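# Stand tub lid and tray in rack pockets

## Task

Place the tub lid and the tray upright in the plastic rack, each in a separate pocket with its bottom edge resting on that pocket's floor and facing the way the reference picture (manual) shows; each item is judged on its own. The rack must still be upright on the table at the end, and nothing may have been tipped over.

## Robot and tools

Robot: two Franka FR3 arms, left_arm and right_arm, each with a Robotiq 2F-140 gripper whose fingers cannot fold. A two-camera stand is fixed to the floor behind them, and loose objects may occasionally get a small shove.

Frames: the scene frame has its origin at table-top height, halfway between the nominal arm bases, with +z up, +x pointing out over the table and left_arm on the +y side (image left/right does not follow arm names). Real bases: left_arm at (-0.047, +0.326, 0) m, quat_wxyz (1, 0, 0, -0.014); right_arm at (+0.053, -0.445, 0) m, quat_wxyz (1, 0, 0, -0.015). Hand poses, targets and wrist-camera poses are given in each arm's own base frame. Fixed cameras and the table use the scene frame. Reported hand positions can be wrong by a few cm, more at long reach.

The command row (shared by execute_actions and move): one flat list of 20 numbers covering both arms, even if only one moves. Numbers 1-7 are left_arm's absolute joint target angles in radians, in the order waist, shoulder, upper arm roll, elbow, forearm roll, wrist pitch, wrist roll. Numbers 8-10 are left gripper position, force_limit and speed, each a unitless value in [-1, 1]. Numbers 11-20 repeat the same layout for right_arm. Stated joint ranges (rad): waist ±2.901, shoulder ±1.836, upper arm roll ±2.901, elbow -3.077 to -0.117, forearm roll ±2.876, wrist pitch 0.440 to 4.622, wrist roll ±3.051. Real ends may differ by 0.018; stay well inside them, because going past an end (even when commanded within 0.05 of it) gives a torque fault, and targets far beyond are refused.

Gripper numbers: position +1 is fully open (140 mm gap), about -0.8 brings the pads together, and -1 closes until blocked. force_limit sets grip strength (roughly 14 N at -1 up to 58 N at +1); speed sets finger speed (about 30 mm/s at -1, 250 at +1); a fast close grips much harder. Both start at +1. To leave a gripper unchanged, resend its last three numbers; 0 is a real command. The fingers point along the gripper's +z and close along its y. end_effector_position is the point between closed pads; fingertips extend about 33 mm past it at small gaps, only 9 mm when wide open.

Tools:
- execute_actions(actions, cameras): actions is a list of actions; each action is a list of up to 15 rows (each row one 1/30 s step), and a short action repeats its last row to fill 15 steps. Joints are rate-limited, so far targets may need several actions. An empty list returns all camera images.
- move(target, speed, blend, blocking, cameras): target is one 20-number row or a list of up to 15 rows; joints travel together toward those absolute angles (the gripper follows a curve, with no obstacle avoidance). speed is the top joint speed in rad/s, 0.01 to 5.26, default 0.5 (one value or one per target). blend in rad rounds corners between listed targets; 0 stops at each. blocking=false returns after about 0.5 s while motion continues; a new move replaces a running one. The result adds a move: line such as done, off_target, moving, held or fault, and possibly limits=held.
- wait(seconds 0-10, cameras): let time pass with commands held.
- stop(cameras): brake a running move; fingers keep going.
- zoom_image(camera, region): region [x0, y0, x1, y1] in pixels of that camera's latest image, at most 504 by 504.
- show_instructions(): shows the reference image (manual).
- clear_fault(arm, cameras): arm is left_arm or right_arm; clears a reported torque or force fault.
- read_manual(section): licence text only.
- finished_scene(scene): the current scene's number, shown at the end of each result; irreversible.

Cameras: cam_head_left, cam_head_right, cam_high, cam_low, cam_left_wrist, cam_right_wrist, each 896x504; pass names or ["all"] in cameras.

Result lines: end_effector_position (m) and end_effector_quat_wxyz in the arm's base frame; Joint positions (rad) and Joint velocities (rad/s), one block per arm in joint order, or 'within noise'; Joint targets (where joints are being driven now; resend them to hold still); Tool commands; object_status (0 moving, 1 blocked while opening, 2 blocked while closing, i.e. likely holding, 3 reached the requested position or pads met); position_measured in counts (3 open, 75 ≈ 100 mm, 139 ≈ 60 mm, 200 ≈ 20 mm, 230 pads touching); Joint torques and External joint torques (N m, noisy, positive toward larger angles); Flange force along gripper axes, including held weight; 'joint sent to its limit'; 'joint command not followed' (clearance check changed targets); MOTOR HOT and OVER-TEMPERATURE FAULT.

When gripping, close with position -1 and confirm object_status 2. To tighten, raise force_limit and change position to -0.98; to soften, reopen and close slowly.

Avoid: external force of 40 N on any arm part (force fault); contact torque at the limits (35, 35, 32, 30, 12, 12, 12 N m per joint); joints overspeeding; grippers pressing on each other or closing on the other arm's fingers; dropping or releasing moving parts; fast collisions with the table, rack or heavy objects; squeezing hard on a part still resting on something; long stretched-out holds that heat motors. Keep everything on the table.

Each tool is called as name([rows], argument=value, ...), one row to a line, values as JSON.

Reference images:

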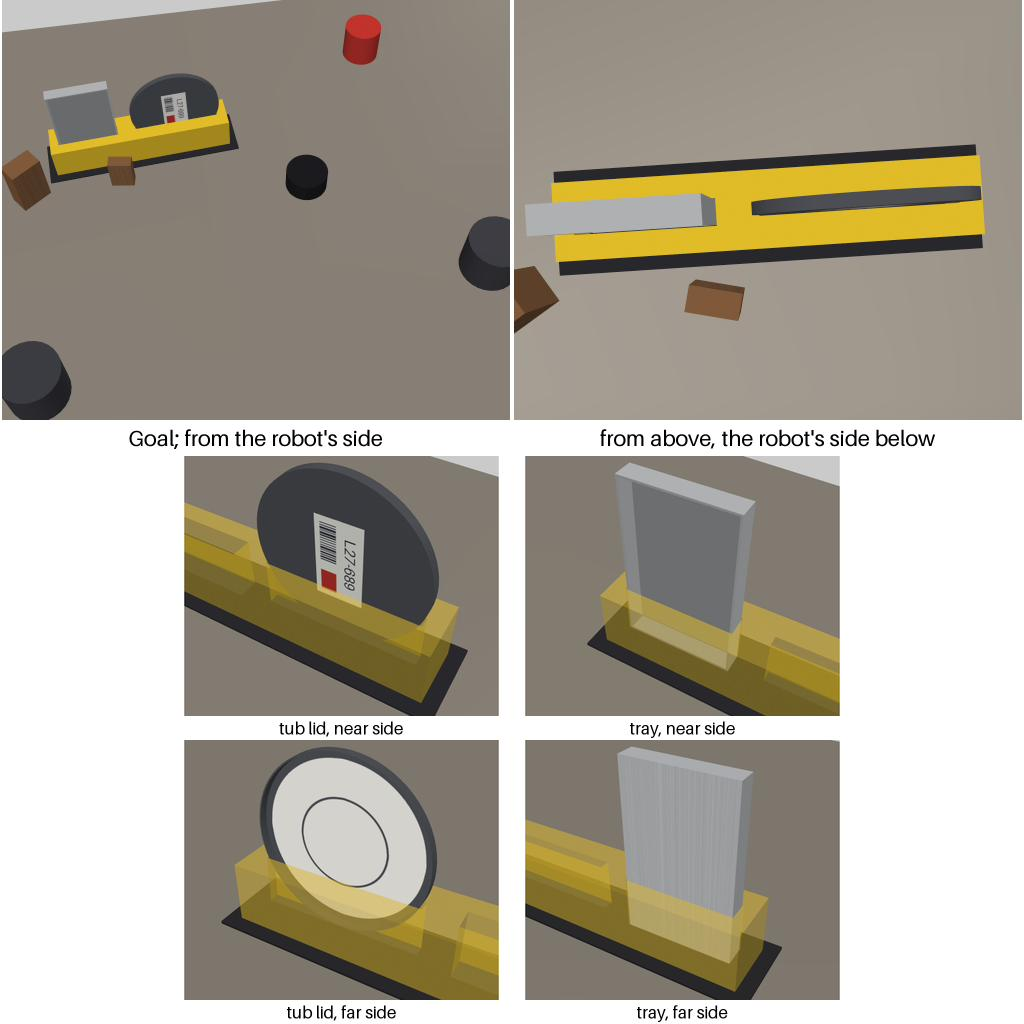

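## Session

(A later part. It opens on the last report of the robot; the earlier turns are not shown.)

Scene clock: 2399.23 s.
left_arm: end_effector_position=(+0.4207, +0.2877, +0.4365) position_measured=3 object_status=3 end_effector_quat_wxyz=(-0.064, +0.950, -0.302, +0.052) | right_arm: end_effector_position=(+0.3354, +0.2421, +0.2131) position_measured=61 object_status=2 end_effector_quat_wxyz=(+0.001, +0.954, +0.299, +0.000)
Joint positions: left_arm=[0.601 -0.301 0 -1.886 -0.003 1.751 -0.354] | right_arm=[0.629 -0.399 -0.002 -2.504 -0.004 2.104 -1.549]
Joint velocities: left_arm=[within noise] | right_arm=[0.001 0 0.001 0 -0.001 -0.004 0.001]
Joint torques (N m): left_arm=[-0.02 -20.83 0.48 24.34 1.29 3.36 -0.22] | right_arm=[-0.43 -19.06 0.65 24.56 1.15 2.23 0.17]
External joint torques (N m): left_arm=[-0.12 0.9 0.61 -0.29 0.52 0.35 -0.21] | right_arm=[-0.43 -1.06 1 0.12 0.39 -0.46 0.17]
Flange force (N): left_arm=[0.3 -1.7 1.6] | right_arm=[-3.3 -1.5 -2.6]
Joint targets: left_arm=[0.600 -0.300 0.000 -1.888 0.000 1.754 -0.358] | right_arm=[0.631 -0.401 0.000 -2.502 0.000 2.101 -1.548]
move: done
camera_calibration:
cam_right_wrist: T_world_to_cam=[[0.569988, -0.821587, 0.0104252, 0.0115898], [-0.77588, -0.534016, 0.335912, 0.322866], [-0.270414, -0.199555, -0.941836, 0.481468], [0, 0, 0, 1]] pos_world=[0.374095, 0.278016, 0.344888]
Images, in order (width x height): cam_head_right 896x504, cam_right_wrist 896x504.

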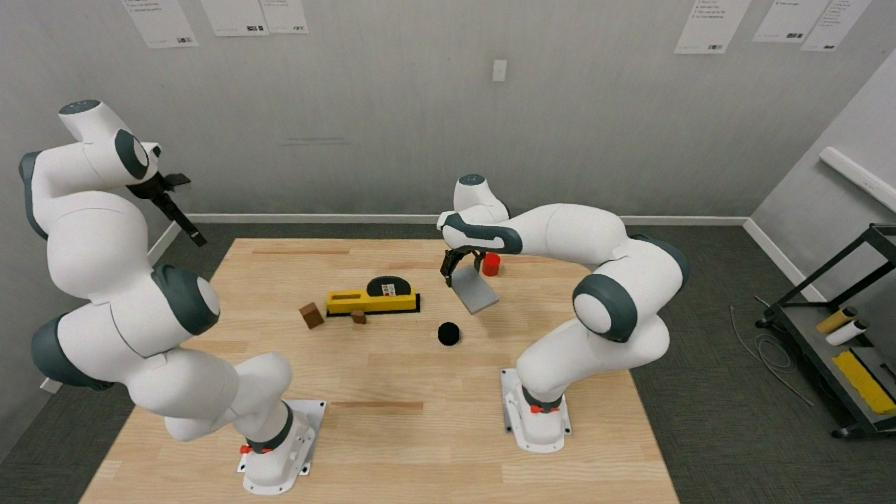

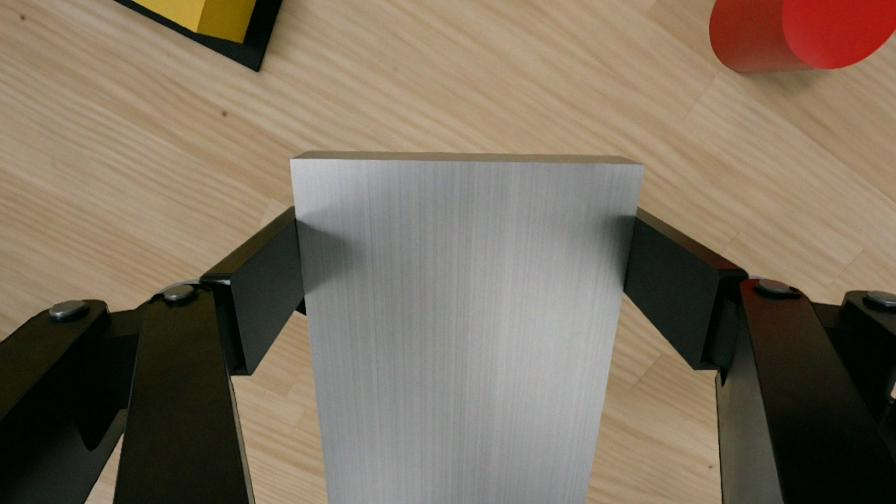

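move(target=[0.6,-0.3,0,-1.888,0,1.754,-0.358,1,1,1,0.0601,0.2515,0,-2.4735,1.386,1.49,-1.1632,-1,-0.05,-1], speed=0.4, cameras=["cam_head_left","cam_head_right","cam_low","cam_high","cam_right_wrist"])

Scene clock: 2418.87 s.
left_arm: end_effector_position=(+0.4207, +0.2877, +0.4365) position_measured=3 object_status=3 end_effector_quat_wxyz=(-0.064, +0.950, -0.302, +0.052) | right_arm: end_effector_position=(+0.3388, +0.3398, +0.2182) position_measured=61 object_status=2 end_effector_quat_wxyz=(-0.431, +0.566, -0.429, -0.558)
Joint positions: left_arm=[0.601 -0.301 0 -1.886 -0.003 1.751 -0.354] | right_arm=[0.062 0.249 -0.001 -2.475 1.381 1.495 -1.17]
Joint velocities: left_arm=[within noise] | right_arm=[0.001 0 -0.001 0 0.001 0 0.005]
Joint torques (N m): left_arm=[-0.12 -20.77 0.49 24.35 1.29 3.35 -0.21] | right_arm=[-1.14 -31.61 1.29 15.24 1.76 -3.04 0.36]
External joint torques (N m): left_arm=[-0.28 0.87 0.55 -0.22 0.51 0.34 -0.19] | right_arm=[-1.21 0.16 0.5 -0.29 0.6 -0.68 0.39]
Flange force (N): left_arm=[0.5 -1.8 1.4] | right_arm=[-0.9 0.0 -0.4]
Joint targets: left_arm=[0.600 -0.300 0.000 -1.888 0.000 1.754 -0.358] | right_arm=[0.060 0.251 0.000 -2.473 1.386 1.490 -1.163]
move: done
camera_calibration:
cam_right_wrist: T_world_to_cam=[[-0.962957, -0.269549, -0.00761817, 0.425577], [0.0816093, -0.318241, 0.944491, -0.120658], [-0.257011, 0.908882, 0.32845, -0.151741], [0, 0, 0, 1]] pos_world=[0.38066, 0.21423, 0.167042]
Images, in order (width x height): cam_head_left 896x504, cam_head_right 896x504, cam_high 896x504, cam_low 896x504, cam_right_wrist 896x504.

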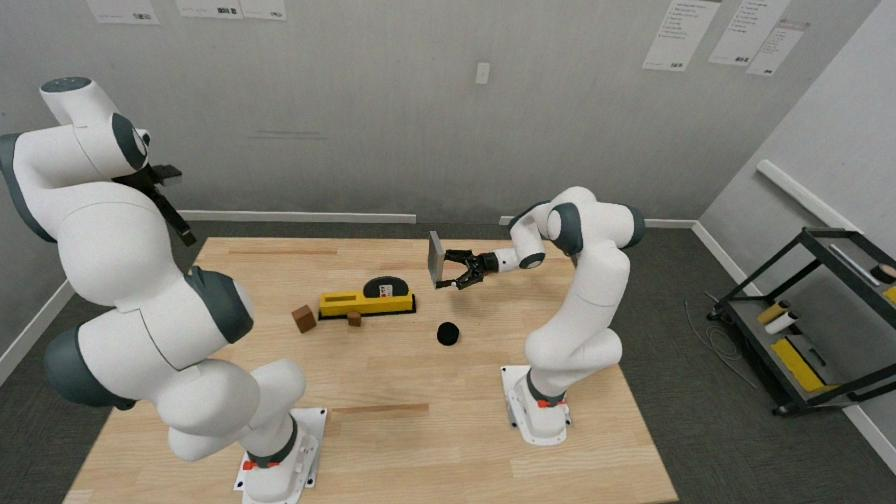

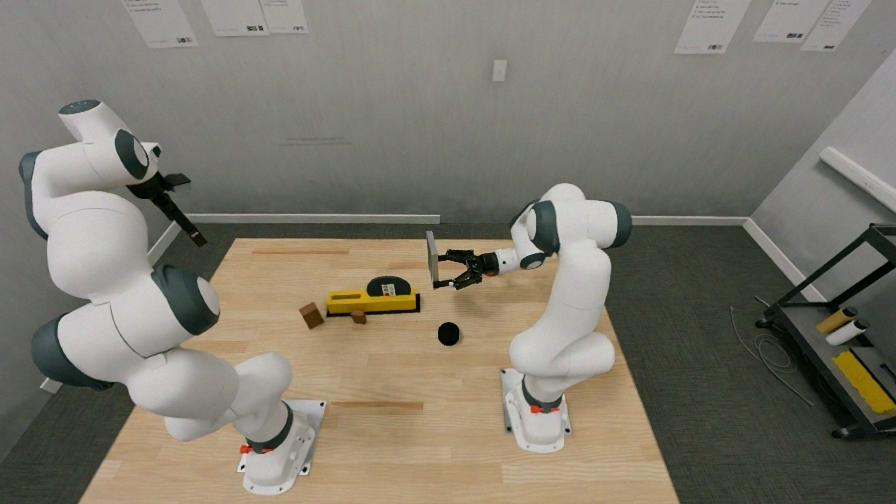

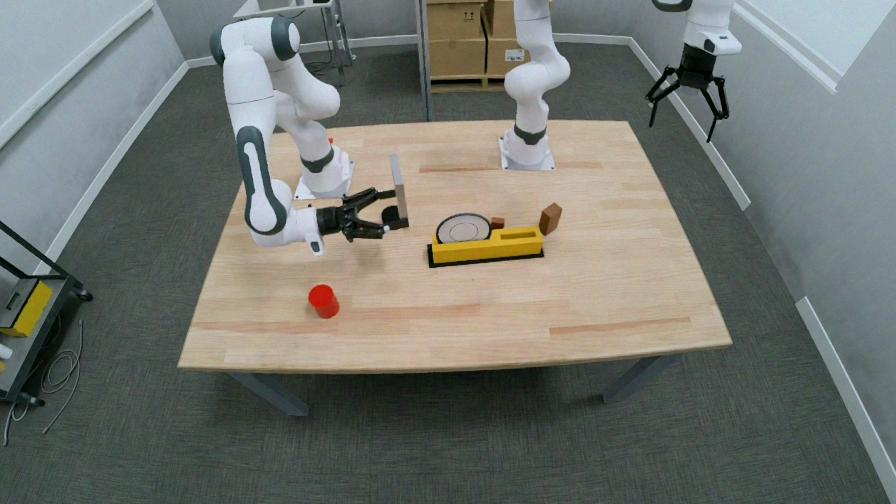

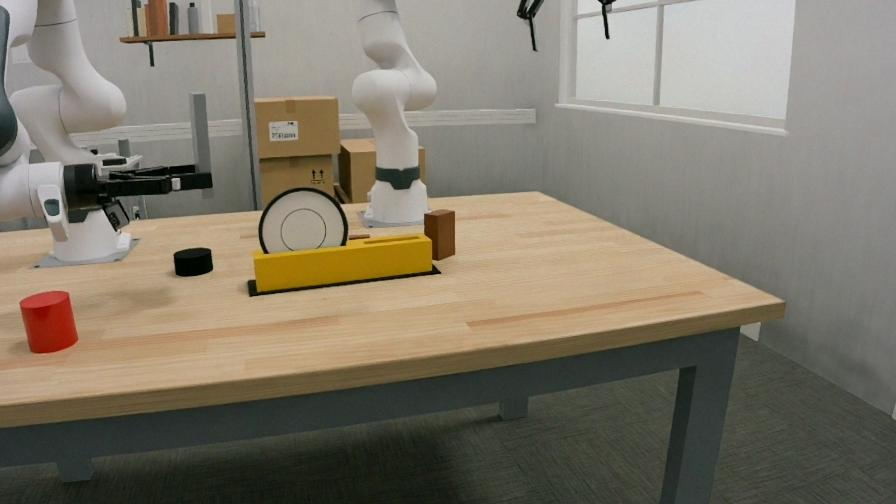

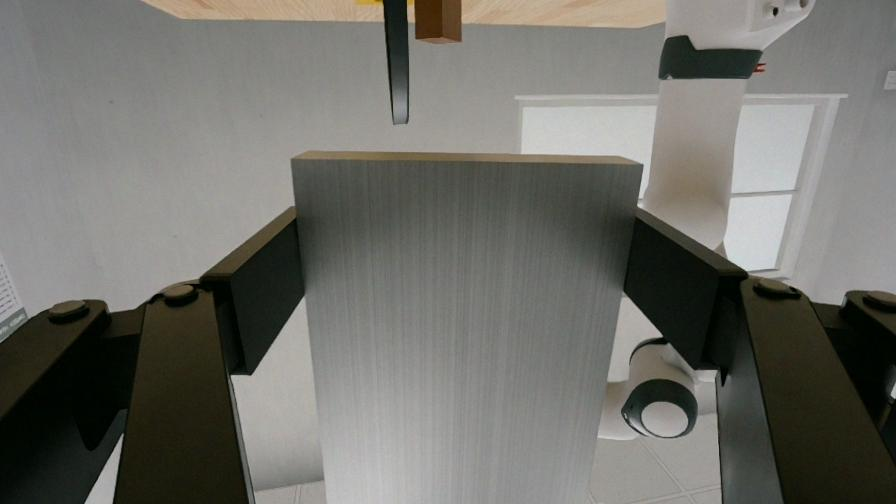

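move(target=[-0.7305,0.2487,0,-1.1704,0,1.4191,2.1755,1,1,1,0.0601,0.2515,0,-2.4735,1.386,1.49,-1.1632,-1,-0.05,-1], speed=0.6, cameras=["all"])

Scene clock: 2473.67 s.
left_arm: end_effector_position=(+0.4557, -0.4103, +0.4411) position_measured=3 object_status=3 end_effector_quat_wxyz=(+0.002, +0.618, +0.787, -0.001) | right_arm: end_effector_position=(+0.3388, +0.3398, +0.2183) position_measured=61 object_status=2 end_effector_quat_wxyz=(-0.430, +0.565, -0.429, -0.558)
Joint positions: left_arm=[-0.731 0.246 -0.001 -1.172 -0.003 1.422 2.17] | right_arm=[0.062 0.249 -0.001 -2.475 1.381 1.495 -1.169]
Joint velocities: left_arm=[-0.001 -0.001 0 0 0.001 -0.001 0.004] | right_arm=[within noise]
Joint torques (N m): left_arm=[0.41 -36.92 1.22 23.35 1.24 2.22 0.22] | right_arm=[-1.18 -31.68 1.37 15.24 1.75 -3.04 0.36]
External joint torques (N m): left_arm=[0.44 2.29 1.01 0.41 0.38 -0.23 0.22] | right_arm=[-1.28 0.18 0.55 -0.32 0.58 -0.67 0.39]
Flange force (N): left_arm=[-10.1 8.6 -6.7] | right_arm=[-0.9 0.0 -0.5]
Joint targets: left_arm=[-0.731 0.249 0.000 -1.170 0.000 1.419 2.176] | right_arm=[0.060 0.252 0.000 -2.473 1.386 1.490 -1.163]
move: done
camera_calibration:
cam_left_wrist: T_world_to_cam=[[0.968299, 0.249793, 0.000266523, -0.331071], [0.236533, -0.917239, 0.320508, -0.616786], [0.0803052, -0.310285, -0.947246, 0.395391], [0, 0, 0, 1]] pos_world=[0.434714, -0.360357, 0.572306]
cam_right_wrist: T_world_to_cam=[[-0.962972, -0.269537, -0.00588774, 0.425193], [0.0832047, -0.317895, 0.944468, -0.121329], [-0.256441, 0.909006, 0.328551, -0.152027], [0, 0, 0, 1]] pos_world=[0.380558, 0.214229, 0.167043]

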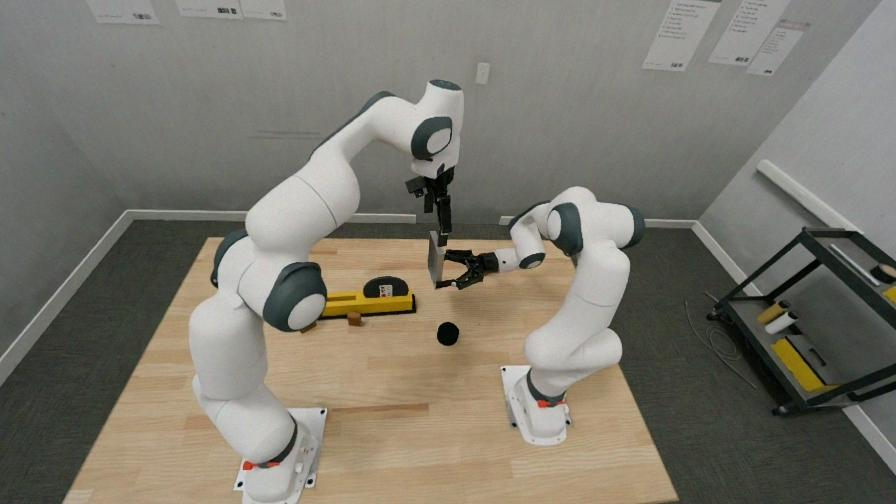

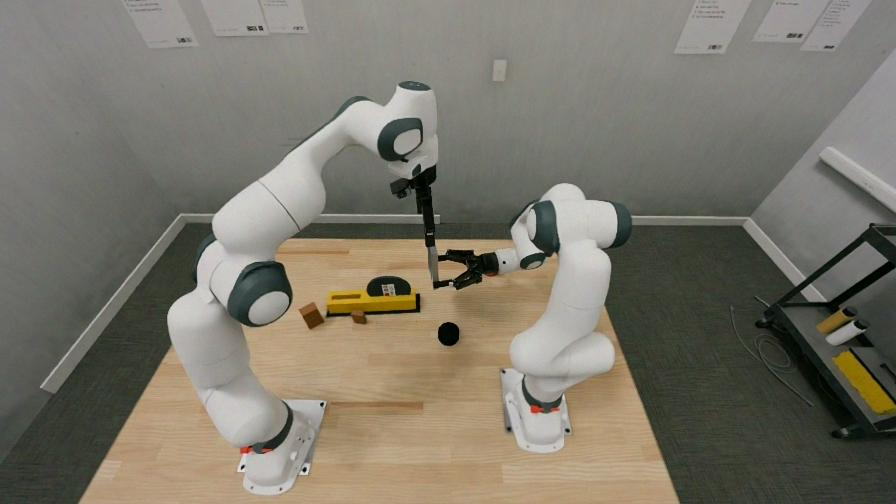

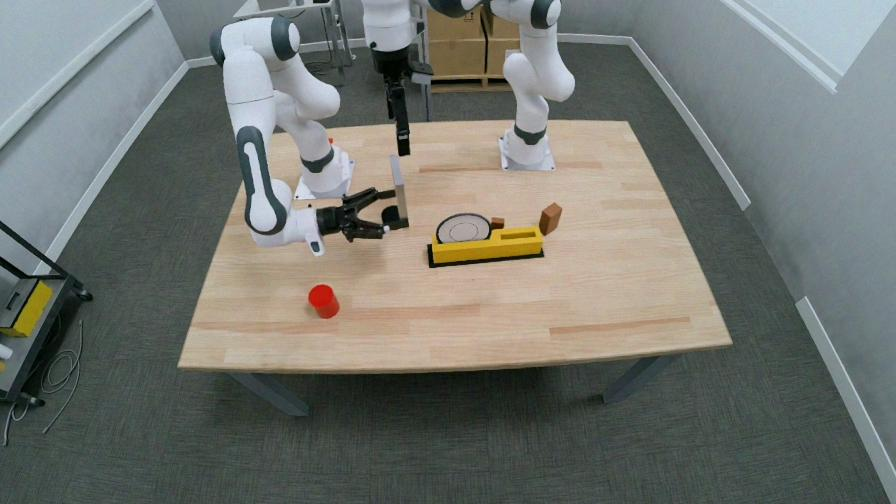

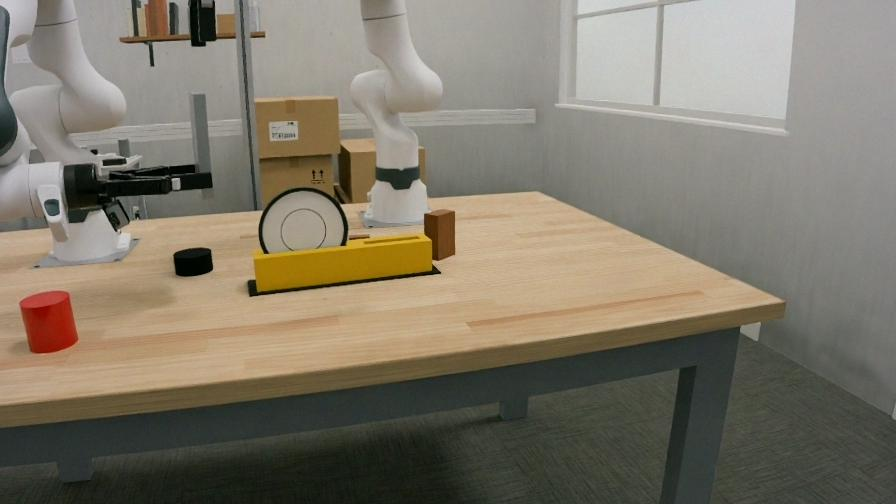

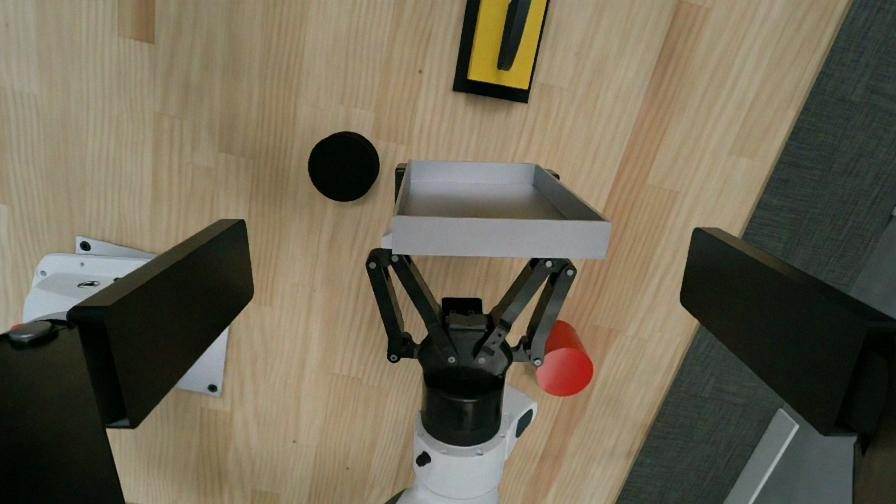

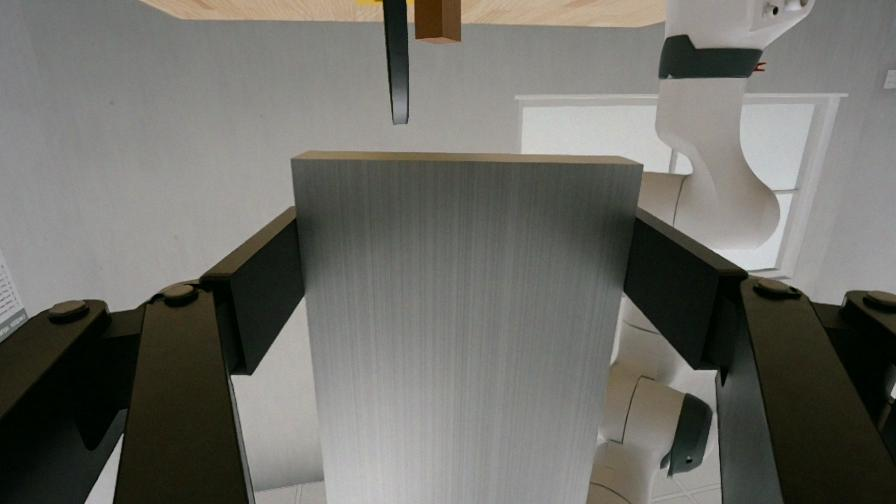

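zoom_image(camera="cam_left_wrist", region=[350, 130, 650, 300])

Scaled by 1.680 from the camera's 896x504 image, which has a finer 1280x720 frame.

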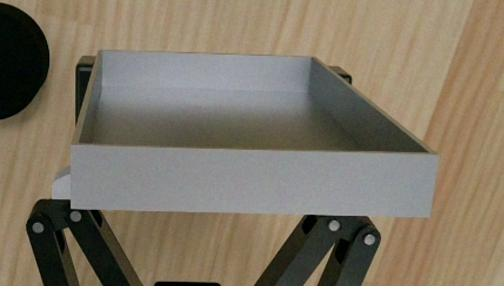

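move(target=[-0.7232,0.2944,0,-1.2149,0,1.5093,2.19,1,1,1,0.0601,0.2515,0,-2.4735,1.386,1.49,-1.1632,-1,-0.05,-1], speed=0.15, cameras=["cam_left_wrist","cam_high","cam_low"])

Scene clock: 2517.57 s.
left_arm: end_effector_position=(+0.4754, -0.4224, +0.3994) position_measured=3 object_status=3 end_effector_quat_wxyz=(-0.001, +0.621, +0.784, -0.001) | right_arm: end_effector_position=(+0.3388, +0.3398, +0.2183) position_measured=61 object_status=2 end_effector_quat_wxyz=(-0.430, +0.565, -0.429, -0.558)
Joint positions: left_arm=[-0.724 0.294 -0.001 -1.214 -0.003 1.506 2.185] | right_arm=[0.062 0.249 -0.001 -2.475 1.381 1.495 -1.169]
Joint velocities: left_arm=[0 -0.001 0.001 0 -0.001 0.004 0.004] | right_arm=[within noise]
Joint torques (N m): left_arm=[0.72 -39.59 1.1 23.72 1.24 2.73 0.15] | right_arm=[-1.17 -31.62 1.35 15.16 1.73 -3.05 0.33]
External joint torques (N m): left_arm=[0.76 1.65 0.85 0.15 0.37 0.28 0.15] | right_arm=[-1.2 0.2 0.6 -0.38 0.56 -0.7 0.36]
Flange force (N): left_arm=[-5.3 5.6 -1.8] | right_arm=[-0.9 0.2 -0.3]
Joint targets: left_arm=[-0.723 0.294 0.000 -1.215 0.000 1.509 2.190] | right_arm=[0.060 0.252 0.000 -2.473 1.386 1.490 -1.163]
move: done
camera_calibration:
cam_left_wrist: T_world_to_cam=[[0.97039, 0.241528, -0.00263444, -0.350495], [0.229936, -0.920367, 0.316313, -0.615751], [0.0739735, -0.307552, -0.948651, 0.355408], [0, 0, 0, 1]] pos_world=[0.455409, -0.372756, 0.531004]
Images, in order (width x height): cam_high 896x504, cam_low 896x504, cam_left_wrist 896x504.

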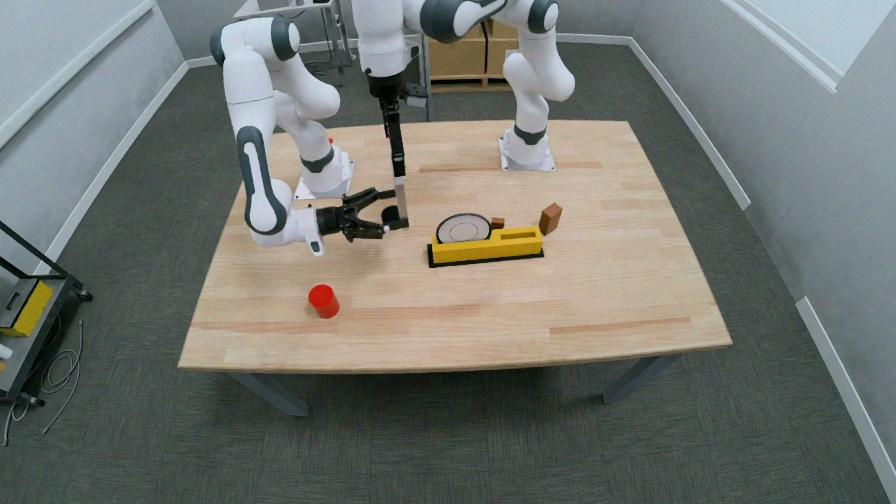

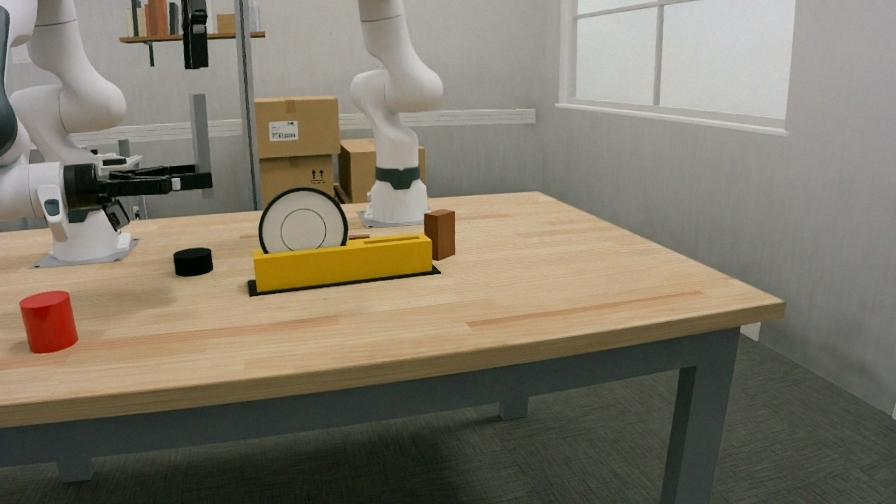

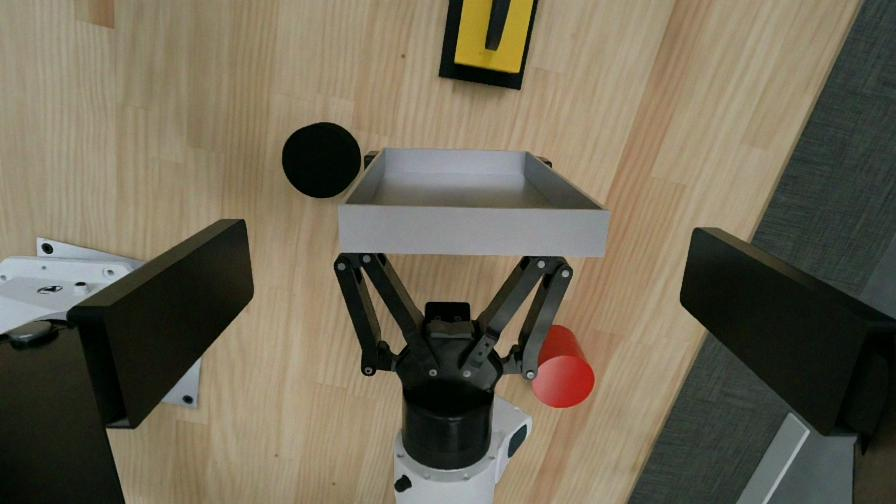

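move(target=[-0.7232,0.2486,0,-1.4407,0,1.6893,2.19,1,1,1,0.0601,0.2515,0,-2.4735,1.386,1.49,-1.1632,-1,-0.05,-1], speed=0.12, cameras=["cam_left_wrist","cam_high","cam_right_wrist"])

Scene clock: 2527.57 s.
left_arm: end_effector_position=(+0.4756, -0.4226, +0.3359) position_measured=3 object_status=3 end_effector_quat_wxyz=(-0.002, +0.621, +0.784, -0.001) | right_arm: end_effector_position=(+0.3388, +0.3398, +0.2183) position_measured=61 object_status=2 end_effector_quat_wxyz=(-0.430, +0.565, -0.429, -0.558)
Joint positions: left_arm=[-0.724 0.251 -0.001 -1.439 -0.003 1.686 2.186] | right_arm=[0.062 0.249 -0.001 -2.475 1.381 1.495 -1.169]
Joint velocities: left_arm=[0 -0.001 0 0.001 0 0.005 -0.001] | right_arm=[within noise]
Joint torques (N m): left_arm=[0.75 -39.84 1.05 24.26 1.26 2.77 0.2] | right_arm=[-1.18 -31.66 1.22 15.17 1.74 -3.03 0.31]
External joint torques (N m): left_arm=[0.55 1.05 0.65 -0.27 0.38 0.33 0.2] | right_arm=[-1.28 0.21 0.41 -0.41 0.57 -0.67 0.34]
Flange force (N): left_arm=[-0.9 2.2 1.4] | right_arm=[-0.8 0.3 -0.6]
Joint targets: left_arm=[-0.723 0.249 0.000 -1.441 0.000 1.689 2.190] | right_arm=[0.060 0.252 0.000 -2.473 1.386 1.490 -1.163]
move: done
camera_calibration:
cam_left_wrist: T_world_to_cam=[[0.970507, 0.241039, -0.00394991, -0.350693], [0.230017, -0.920973, 0.314486, -0.595493], [0.0721656, -0.306119, -0.949254, 0.296775], [0, 0, 0, 1]] pos_world=[0.455906, -0.373053, 0.467603]
cam_right_wrist: T_world_to_cam=[[-0.962972, -0.269537, -0.00588774, 0.425193], [0.0832047, -0.317895, 0.944468, -0.121329], [-0.256441, 0.909006, 0.328551, -0.152027], [0, 0, 0, 1]] pos_world=[0.380558, 0.214229, 0.167043]
Images, in order (width x height): cam_high 896x504, cam_left_wrist 896x504, cam_right_wrist 896x504.

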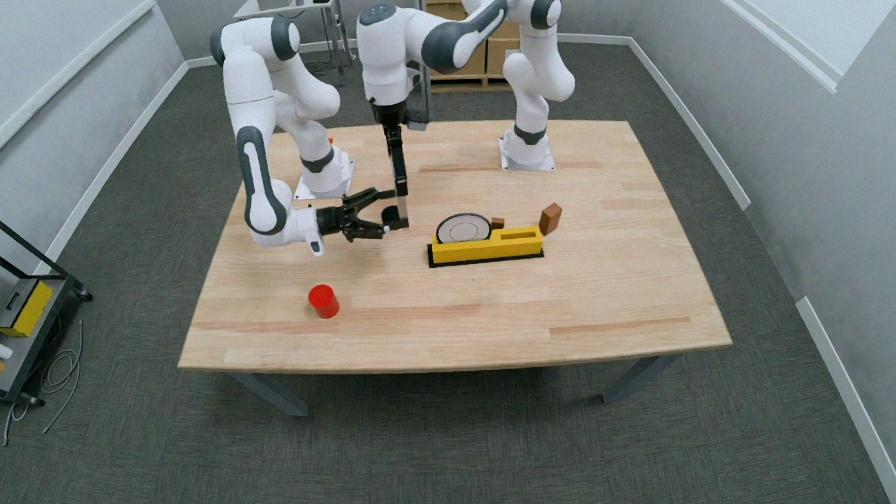

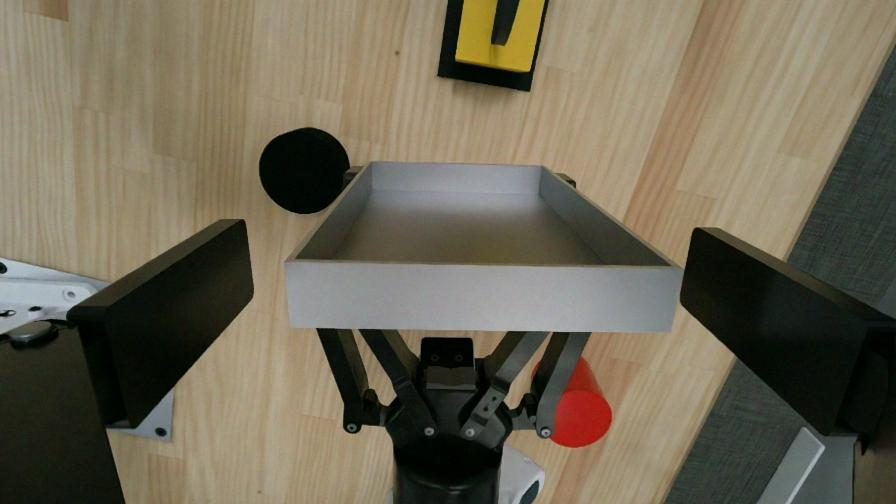

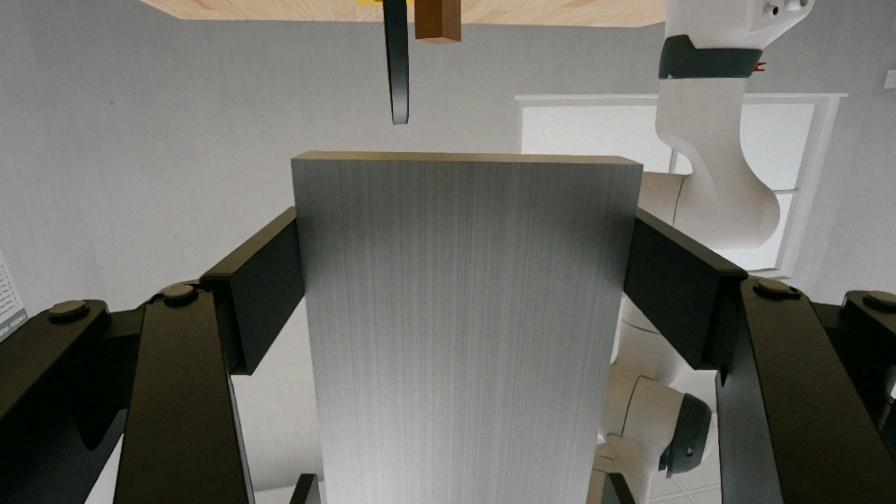

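move(target=[-0.7195,0.2549,0,-1.4317,0,1.6866,2.1937,1,1,1,0.0601,0.2515,0,-2.4735,1.386,1.49,-1.1632,-1,-0.05,-1], speed=0.05, cameras=[])

execute_actions([
  [[-0.7195,0.2549,0,-1.4317,0,1.6866,2.1937,-1,-0.05,-1,0.0601,0.2515,0,-2.4735,1.386,1.49,-1.1632,-1,-0.05,-1]],
  [[-0.7195,0.2549,0,-1.4317,0,1.6866,2.1937,-1,-0.05,-1,0.0601,0.2515,0,-2.4735,1.386,1.49,-1.1632,-1,-0.05,-1]],
  [[-0.7195,0.2549,0,-1.4317,0,1.6866,2.1937,-1,-0.05,-1,0.0601,0.2515,0,-2.4735,1.386,1.49,-1.1632,-1,-0.05,-1]],
  [[-0.7195,0.2549,0,-1.4317,0,1.6866,2.1937,-1,-0.05,-1,0.0601,0.2515,0,-2.4735,1.386,1.49,-1.1632,-1,-0.05,-1]],
], cameras=["cam_left_wrist","cam_right_wrist"])

Scene clock: 2538.63 s.
left_arm: end_effector_position=(+0.4785, -0.4220, +0.3382) position_measured=3 object_status=3 end_effector_quat_wxyz=(+0.001, +0.621, +0.784, -0.001) | right_arm: end_effector_position=(+0.3388, +0.3398, +0.2183) position_measured=61 object_status=2 end_effector_quat_wxyz=(-0.430, +0.565, -0.429, -0.558)
Joint positions: left_arm=[-0.721 0.252 -0.001 -1.433 -0.003 1.687 2.189] | right_arm=[0.062 0.249 -0.001 -2.475 1.381 1.495 -1.169]
Joint torques (N m): left_arm=[0.77 -39.43 1.06 25.21 1.25 2.51 0.14] | right_arm=[-1.2 -31.65 1.33 15.3 1.73 -3.05 0.25]
External joint torques (N m): left_arm=[0.65 1.5 0.73 0.67 0.37 0.06 0.14] | right_arm=[-1.37 0.2 0.45 -0.25 0.57 -0.67 0.28]
Flange force (N): left_arm=[-6.5 6.2 -2.4] | right_arm=[-0.6 0.0 -0.8]
Joint targets: left_arm=[-0.720 0.255 0.000 -1.432 0.000 1.687 2.194] | right_arm=[0.060 0.252 0.000 -2.473 1.386 1.490 -1.163]
move: done
No camera images: "cameras" was empty.

Scene clock: 2540.83 s.
left_arm: end_effector_position=(+0.4786, -0.4221, +0.3383) position_measured=61 object_status=2 end_effector_quat_wxyz=(+0.001, +0.621, +0.784, -0.001) | right_arm: end_effector_position=(+0.3390, +0.3398, +0.2183) position_measured=61 object_status=2 end_effector_quat_wxyz=(-0.430, +0.565, -0.429, -0.558)
Joint positions: left_arm=[-0.721 0.252 -0.001 -1.433 -0.003 1.687 2.19] | right_arm=[0.062 0.25 -0.001 -2.475 1.382 1.495 -1.168]
Joint torques (N m): left_arm=[0.79 -38.61 0.99 24.93 1.25 2.55 0.16] | right_arm=[-1.13 -31.75 1.21 15.12 1.7 -3.06 0.35]
External joint torques (N m): left_arm=[0.63 2.52 0.62 0.3 0.37 0.09 0.16] | right_arm=[-1.22 0.1 0.41 -0.46 0.53 -0.7 0.38]
External joint torques at the end of the 1st action: left_arm=[0.68 2.19 0.73 0.72 0.36 0.06 0.19] | right_arm=[-1.38 0.27 0.51 -0.34 0.58 -0.66 0.32]
External joint torques at the end of the 2nd action: left_arm=[0.77 2.26 0.82 0.65 0.39 0.04 0.2] | right_arm=[-1.31 0.12 0.4 -0.3 0.58 -0.69 0.37]
External joint torques at the end of the 3rd action: left_arm=[0.63 2.4 0.74 0.36 0.38 0.08 0.22] | right_arm=[-1.26 -0.14 0.39 -0.36 0.55 -0.7 0.36]
Flange force (N): left_arm=[-8.0 7.2 -1.6] | right_arm=[-1.2 0.7 -0.6]
Flange force at the end of the 1st action (N): left_arm=[-8.8 8.0 -2.8] | right_arm=[-0.5 0.1 -0.6]
Flange force at the end of the 2nd action (N): left_arm=[-8.6 8.1 -2.7] | right_arm=[-1.0 0.2 -0.7]
Flange force at the end of the 3rd action (N): left_arm=[-7.9 7.3 -1.7] | right_arm=[-1.8 0.8 -0.6]
Joint targets: left_arm=[-0.720 0.255 0.000 -1.432 0.000 1.687 2.194] | right_arm=[0.060 0.252 0.000 -2.473 1.386 1.490 -1.163]
camera_calibration:
cam_left_wrist: T_world_to_cam=[[0.970633, 0.240564, -0.000612364, -0.355064], [0.228178, -0.919847, 0.319086, -0.596694], [0.0761973, -0.309855, -0.947726, 0.294944], [0, 0, 0, 1]] pos_world=[0.458315, -0.372061, 0.469705]
cam_right_wrist: T_world_to_cam=[[-0.963029, -0.269332, -0.00591231, 0.425341], [0.0831194, -0.317936, 0.944462, -0.121335], [-0.256253, 0.909053, 0.328569, -0.15197], [0, 0, 0, 1]] pos_world=[0.380758, 0.21413, 0.167043]
Images, in order (width x height): cam_left_wrist 896x504, cam_right_wrist 896x504.

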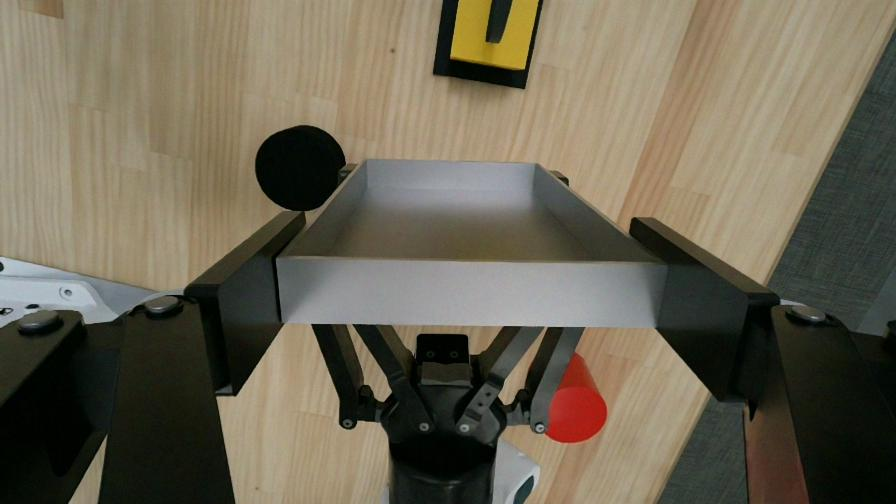

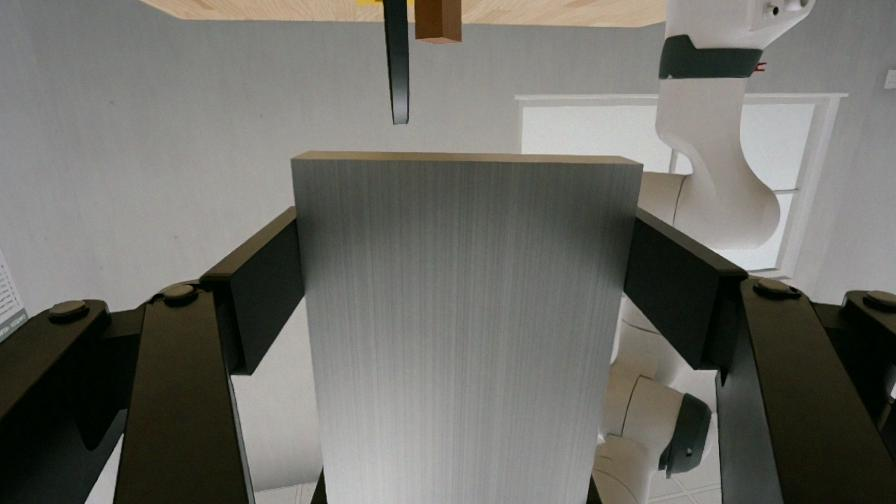

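execute_actions([
  [[-0.7195,0.2549,0,-1.4317,0,1.6866,2.1937,-1,-0.05,-1,0.0601,0.2515,0,-2.4735,1.386,1.49,-1.1632,1,-0.05,-0.7]],
  [[-0.7195,0.2549,0,-1.4317,0,1.6866,2.1937,-1,-0.05,-1,0.0601,0.2515,0,-2.4735,1.386,1.49,-1.1632,1,-0.05,-0.7]],
], cameras=["cam_left_wrist","cam_right_wrist"])

Scene clock: 2575.60 s.
left_arm: end_effector_position=(+0.4787, -0.4221, +0.3372) position_measured=61 object_status=2 end_effector_quat_wxyz=(+0.000, +0.621, +0.784, -0.001) | right_arm: end_effector_position=(+0.3389, +0.3400, +0.2192) position_measured=3 object_status=3 end_effector_quat_wxyz=(-0.431, +0.565, -0.428, -0.559)
Joint positions: left_arm=[-0.721 0.254 -0.001 -1.433 -0.003 1.687 2.19] | right_arm=[0.062 0.25 -0.001 -2.474 1.382 1.492 -1.168]
Joint torques (N m): left_arm=[0.76 -39.66 1.03 25.47 1.26 2.65 0.19] | right_arm=[-1.13 -31.71 1.16 14.96 1.53 -2.63 0.33]
External joint torques (N m): left_arm=[0.77 1.34 0.81 0.91 0.39 0.19 0.19] | right_arm=[-1.17 0.05 0.41 -0.57 0.37 -0.3 0.36]
External joint torques at the end of the 1st action: left_arm=[0.67 1.57 0.74 0.78 0.37 0.17 0.22] | right_arm=[-1.18 0.05 0.51 -0.6 0.39 -0.3 0.41]
Flange force (N): left_arm=[-6.8 6.7 -2.7] | right_arm=[-1.2 1.1 -0.2]
Flange force at the end of the 1st action (N): left_arm=[-7.0 6.8 -2.5] | right_arm=[-1.4 1.2 -0.1]
Joint targets: left_arm=[-0.720 0.255 0.000 -1.432 0.000 1.687 2.194] | right_arm=[0.060 0.252 0.000 -2.473 1.386 1.490 -1.163]
camera_calibration:
cam_left_wrist: T_world_to_cam=[[0.970615, 0.240631, -0.00159056, -0.354716], [0.228654, -0.920202, 0.317719, -0.59631], [0.0749894, -0.308746, -0.948184, 0.295101], [0, 0, 0, 1]] pos_world=[0.458512, -0.372259, 0.468705]
cam_right_wrist: T_world_to_cam=[[-0.962875, -0.269876, -0.0062275, 0.425466], [0.083691, -0.32037, 0.943588, -0.121221], [-0.256647, 0.908036, 0.331063, -0.152576], [0, 0, 0, 1]] pos_world=[0.380658, 0.214532, 0.167545]
Images, in order (width x height): cam_left_wrist 896x504, cam_right_wrist 896x504.

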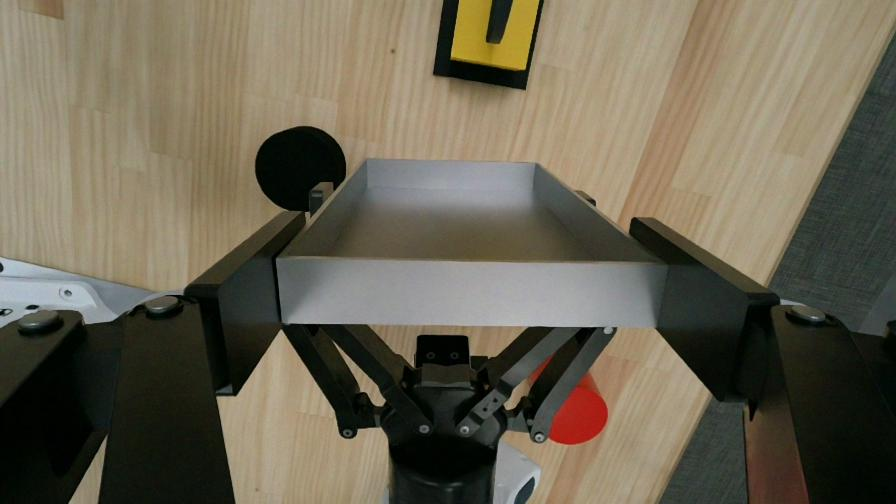

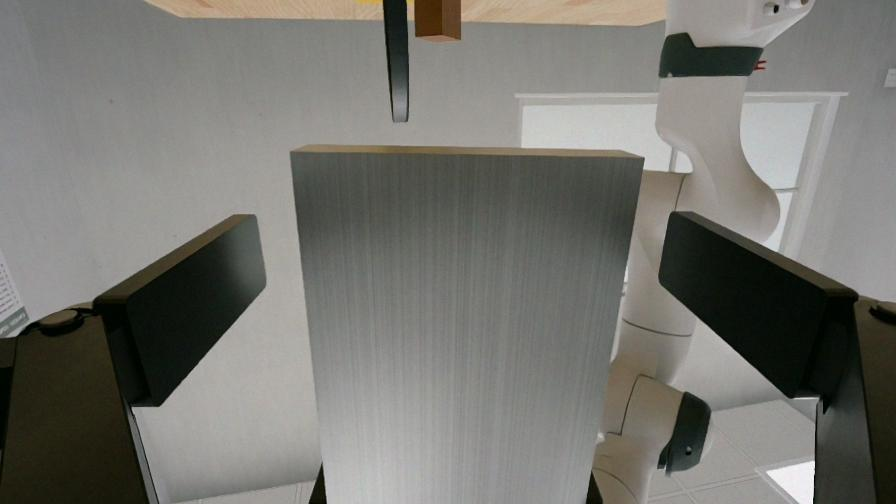

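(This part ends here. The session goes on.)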